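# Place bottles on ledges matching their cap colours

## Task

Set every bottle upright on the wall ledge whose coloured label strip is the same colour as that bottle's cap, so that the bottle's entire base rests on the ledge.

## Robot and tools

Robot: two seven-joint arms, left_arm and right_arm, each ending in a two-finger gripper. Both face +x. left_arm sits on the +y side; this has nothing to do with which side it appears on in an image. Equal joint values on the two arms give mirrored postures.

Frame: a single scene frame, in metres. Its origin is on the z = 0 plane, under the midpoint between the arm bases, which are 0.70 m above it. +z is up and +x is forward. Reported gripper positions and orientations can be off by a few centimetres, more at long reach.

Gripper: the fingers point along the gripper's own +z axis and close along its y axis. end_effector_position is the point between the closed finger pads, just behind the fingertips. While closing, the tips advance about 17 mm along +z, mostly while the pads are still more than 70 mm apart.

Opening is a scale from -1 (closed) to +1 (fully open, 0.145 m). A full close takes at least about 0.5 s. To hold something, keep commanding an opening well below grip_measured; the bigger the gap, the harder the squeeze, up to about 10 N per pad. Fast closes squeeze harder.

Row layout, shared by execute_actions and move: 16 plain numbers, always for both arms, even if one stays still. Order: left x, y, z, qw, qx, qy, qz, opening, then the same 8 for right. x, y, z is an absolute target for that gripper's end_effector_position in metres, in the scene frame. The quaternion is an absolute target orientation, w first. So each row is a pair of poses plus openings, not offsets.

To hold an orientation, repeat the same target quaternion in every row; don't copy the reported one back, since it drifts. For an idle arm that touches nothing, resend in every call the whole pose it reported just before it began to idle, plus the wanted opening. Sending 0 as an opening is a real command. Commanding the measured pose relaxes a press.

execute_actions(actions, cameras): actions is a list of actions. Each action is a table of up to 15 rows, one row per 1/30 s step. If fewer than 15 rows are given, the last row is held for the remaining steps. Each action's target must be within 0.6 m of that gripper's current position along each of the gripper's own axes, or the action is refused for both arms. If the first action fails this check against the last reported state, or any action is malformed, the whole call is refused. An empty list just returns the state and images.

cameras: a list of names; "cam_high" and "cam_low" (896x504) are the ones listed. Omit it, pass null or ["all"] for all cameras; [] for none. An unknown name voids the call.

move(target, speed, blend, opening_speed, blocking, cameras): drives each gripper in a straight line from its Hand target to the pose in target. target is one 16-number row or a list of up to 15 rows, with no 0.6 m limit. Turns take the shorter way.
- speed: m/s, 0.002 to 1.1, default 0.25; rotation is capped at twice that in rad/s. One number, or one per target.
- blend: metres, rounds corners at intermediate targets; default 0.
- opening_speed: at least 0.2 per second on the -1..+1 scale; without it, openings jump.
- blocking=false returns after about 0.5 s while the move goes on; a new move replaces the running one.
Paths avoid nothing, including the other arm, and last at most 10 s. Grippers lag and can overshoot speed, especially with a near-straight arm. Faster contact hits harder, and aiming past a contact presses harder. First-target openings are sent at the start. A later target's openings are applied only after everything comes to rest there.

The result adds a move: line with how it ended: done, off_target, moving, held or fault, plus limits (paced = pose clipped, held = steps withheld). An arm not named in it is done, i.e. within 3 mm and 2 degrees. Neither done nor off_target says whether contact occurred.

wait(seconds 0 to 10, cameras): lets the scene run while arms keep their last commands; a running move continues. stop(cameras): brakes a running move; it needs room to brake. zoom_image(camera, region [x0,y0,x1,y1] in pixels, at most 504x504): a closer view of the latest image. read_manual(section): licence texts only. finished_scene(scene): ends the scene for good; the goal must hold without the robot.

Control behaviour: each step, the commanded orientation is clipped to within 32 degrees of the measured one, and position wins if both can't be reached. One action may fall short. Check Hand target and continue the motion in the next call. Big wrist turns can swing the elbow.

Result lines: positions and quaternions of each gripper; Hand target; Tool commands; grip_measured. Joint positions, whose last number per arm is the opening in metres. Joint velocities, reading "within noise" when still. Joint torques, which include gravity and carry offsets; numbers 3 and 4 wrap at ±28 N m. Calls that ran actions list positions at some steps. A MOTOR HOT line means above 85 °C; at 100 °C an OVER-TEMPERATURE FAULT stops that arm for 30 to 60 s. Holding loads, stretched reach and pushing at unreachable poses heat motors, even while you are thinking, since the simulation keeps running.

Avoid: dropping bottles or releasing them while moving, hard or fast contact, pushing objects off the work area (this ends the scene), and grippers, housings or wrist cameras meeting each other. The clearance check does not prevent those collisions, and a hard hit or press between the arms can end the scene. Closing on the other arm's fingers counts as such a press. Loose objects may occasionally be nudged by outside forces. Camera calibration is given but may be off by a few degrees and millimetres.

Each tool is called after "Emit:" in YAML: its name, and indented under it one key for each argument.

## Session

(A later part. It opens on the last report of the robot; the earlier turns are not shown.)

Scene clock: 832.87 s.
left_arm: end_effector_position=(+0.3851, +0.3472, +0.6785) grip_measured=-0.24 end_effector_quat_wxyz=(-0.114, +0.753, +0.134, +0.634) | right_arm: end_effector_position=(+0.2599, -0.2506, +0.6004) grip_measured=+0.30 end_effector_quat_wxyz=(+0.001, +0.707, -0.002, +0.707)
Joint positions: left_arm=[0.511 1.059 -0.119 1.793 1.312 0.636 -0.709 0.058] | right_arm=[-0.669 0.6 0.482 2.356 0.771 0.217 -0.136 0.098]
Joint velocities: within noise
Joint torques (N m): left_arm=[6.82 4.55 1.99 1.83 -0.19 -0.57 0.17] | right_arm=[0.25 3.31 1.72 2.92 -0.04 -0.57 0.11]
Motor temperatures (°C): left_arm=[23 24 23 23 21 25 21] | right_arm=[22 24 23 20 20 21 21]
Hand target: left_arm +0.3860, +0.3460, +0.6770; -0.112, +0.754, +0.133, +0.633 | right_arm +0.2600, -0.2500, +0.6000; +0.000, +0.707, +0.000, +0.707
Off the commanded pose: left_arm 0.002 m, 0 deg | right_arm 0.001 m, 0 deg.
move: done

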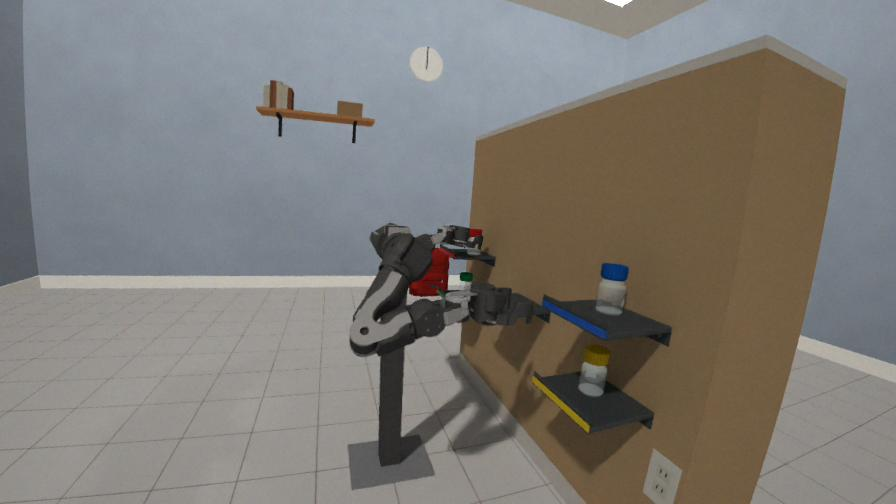

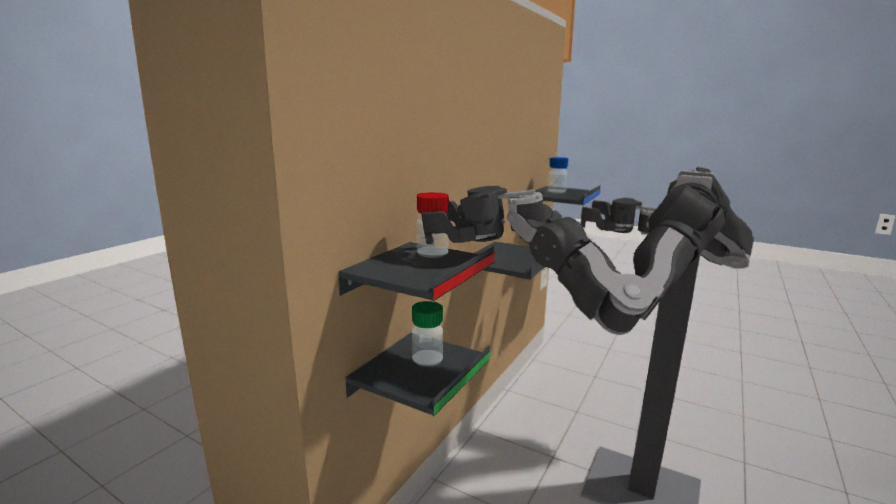

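Grasped well. Lift, shift, lower.

Emit:
move:
  target:
    - [0.386,0.346,0.693,-0.1116,0.7545,0.1330,0.6330,-0.75, 0.26,-0.25,0.60,0,0.7071,0,0.7071,0.3]
    - [0.386,0.393,0.693,-0.1116,0.7545,0.1330,0.6330,-0.75, 0.26,-0.25,0.60,0,0.7071,0,0.7071,0.3]
    - [0.386,0.393,0.672,-0.1116,0.7545,0.1330,0.6330,-0.75, 0.26,-0.25,0.60,0,0.7071,0,0.7071,0.3]
  speed: [0.06,0.06,0.025]

Emit:
zoom_image:
  camera: "cam_low"
  region: [350, 140, 550, 300]

Scene clock: 845.57 s.
left_arm: end_effector_position=(+0.3858, +0.3940, +0.6794) grip_measured=-0.24 end_effector_quat_wxyz=(-0.114, +0.746, +0.135, +0.642) | right_arm: end_effector_position=(+0.2599, -0.2506, +0.6004) grip_measured=+0.30 end_effector_quat_wxyz=(+0.001, +0.707, -0.002, +0.707)
Joint positions: left_arm=[0.444 1.183 -0.081 1.634 1.298 0.523 -0.485 0.058] | right_arm=[-0.669 0.6 0.482 2.356 0.771 0.217 -0.136 0.098]
Joint velocities: within noise
Joint torques (N m): left_arm=[4.1 6.32 2.17 1.61 0.12 -0.32 0.17] | right_arm=[0.41 3.36 1.76 2.91 -0.01 -0.55 0.14]
Motor temperatures (°C): left_arm=[24 24 23 22 21 25 21] | right_arm=[22 24 22 20 20 21 21]
Hand target: left_arm +0.3860, +0.3930, +0.6720; -0.112, +0.754, +0.133, +0.633 | right_arm +0.2600, -0.2500, +0.6000; +0.000, +0.707, +0.000, +0.707
Off the commanded pose: left_arm 0.007 m, 1 deg | right_arm 0.001 m, 0 deg.
move: off_target (left_arm)

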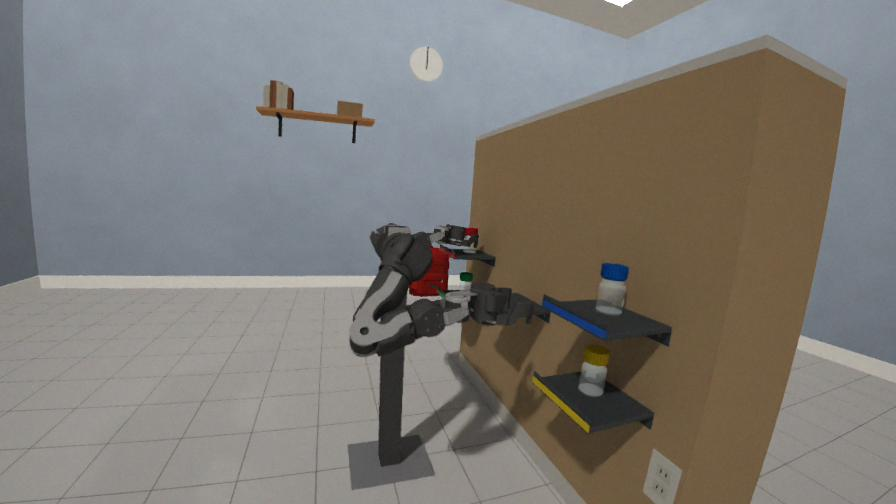

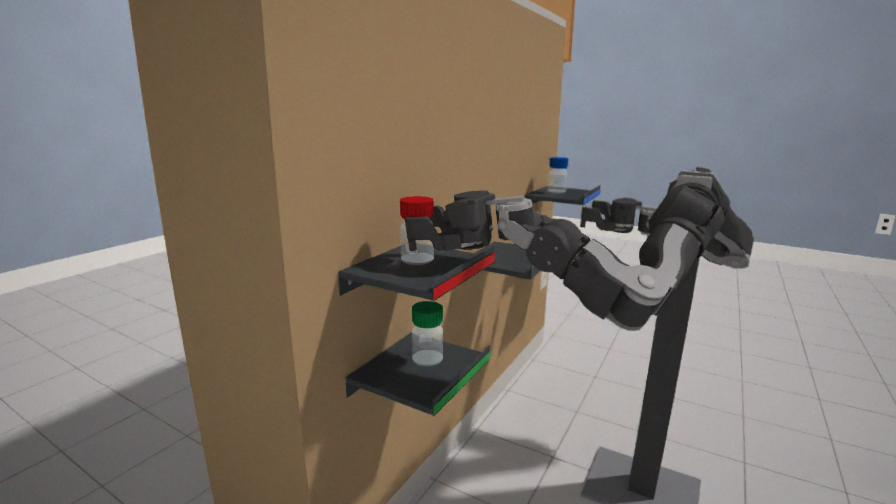

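Scaled by 2.520 from the camera's 896x504 image, which has a finer 1280x720 frame.

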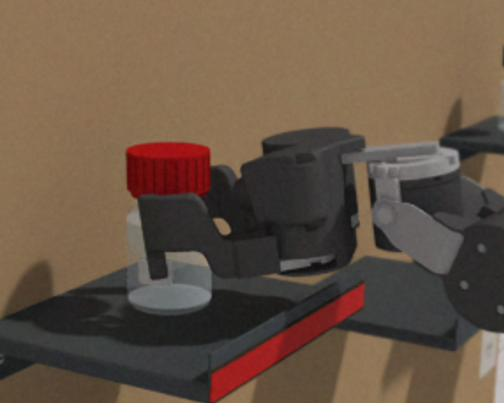

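Contact matches the grasp height. Release and retreat.

Emit:
move:
  target:
    - [0.386,0.393,0.6775,-0.1116,0.7545,0.1330,0.6330,0.3, 0.26,-0.25,0.60,0,0.7071,0,0.7071,0.3]
    - [0.386,0.393,0.682,-0.1116,0.7545,0.1330,0.6330,0.3, 0.26,-0.25,0.60,0,0.7071,0,0.7071,0.3]
    - [0.29,0.358,0.70,-0.1116,0.7545,0.1330,0.6330,0.3, 0.26,-0.25,0.60,0,0.7071,0,0.7071,0.3]
  speed: [0.05,0.05,0.09]
  opening_speed: 1.0

Emit:
zoom_image:
  camera: "cam_low"
  region: [330, 170, 510, 420]

Emit:
zoom_image:
  camera: "cam_high"
  region: [440, 210, 680, 430]

Scene clock: 858.97 s.
left_arm: end_effector_position=(+0.2905, +0.3566, +0.7019) grip_measured=+0.30 end_effector_quat_wxyz=(-0.111, +0.753, +0.130, +0.636) | right_arm: end_effector_position=(+0.2599, -0.2506, +0.6004) grip_measured=+0.30 end_effector_quat_wxyz=(+0.001, +0.707, -0.002, +0.707)
Joint positions: left_arm=[-0.27 1.093 0.801 2.155 1.538 0.781 -0.704 0.098] | right_arm=[-0.669 0.6 0.482 2.356 0.771 0.217 -0.136 0.098]
Joint velocities: within noise
Joint torques (N m): left_arm=[2.52 5.39 2.4 0.95 -0.07 -0.45 -0.04] | right_arm=[0.38 3.28 1.77 2.84 0.01 -0.58 0.14]
Motor temperatures (°C): left_arm=[23 25 24 22 21 25 21] | right_arm=[22 24 22 20 20 21 21]
Hand target: left_arm +0.2900, +0.3580, +0.7000; -0.112, +0.755, +0.133, +0.633 | right_arm +0.2600, -0.2500, +0.6000; +0.000, +0.707, +0.000, +0.707
Off the commanded pose: left_arm 0.002 m, 1 deg | right_arm 0.001 m, 0 deg.
joint sent to its limit (left arm) — joint 6 (wrist pitch), upper limit. The joint targets still meet the commanded pose.
move: done

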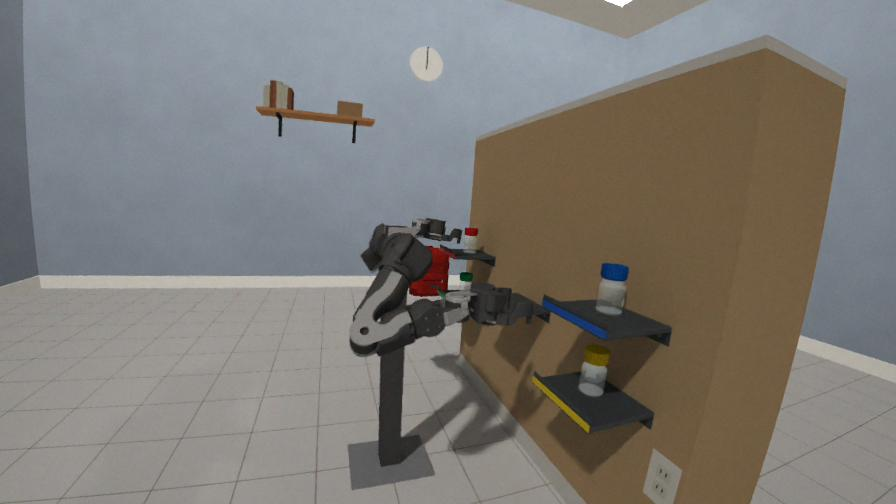

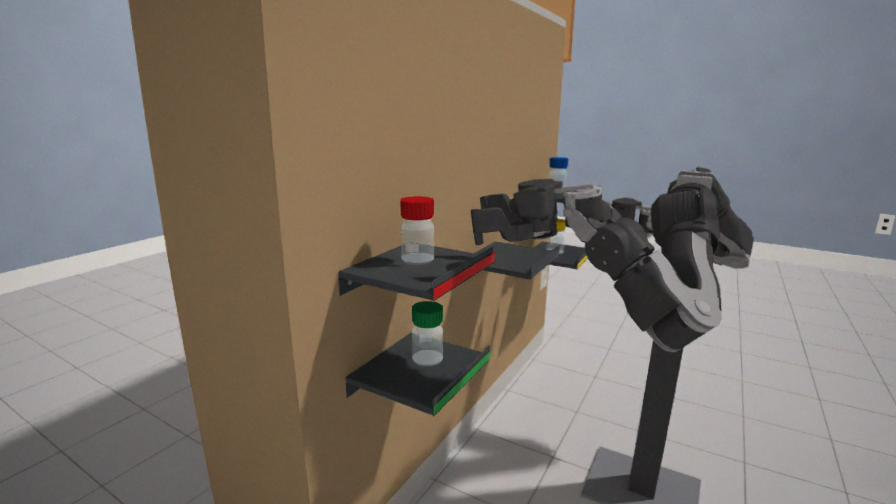

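Scaled by 2.016 from the camera's 896x504 image, which has a finer 1280x720 frame.

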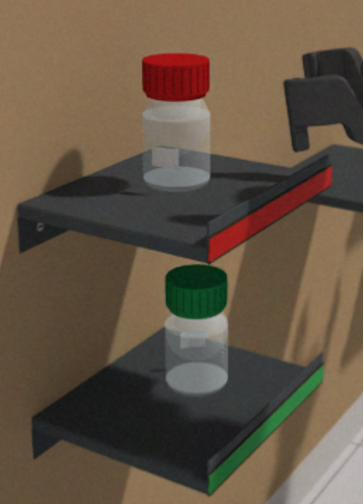

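Scaled by 2.100 from the camera's 896x504 image, which has a finer 1280x720 frame.

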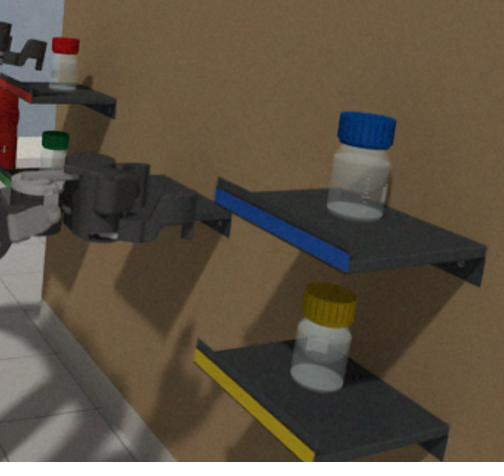

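All four bottles are upright on matching ledges, well inside the edges, and the grippers are clear.

Emit:
finished_scene:
  scene: 2

The scene is finished: the task was done.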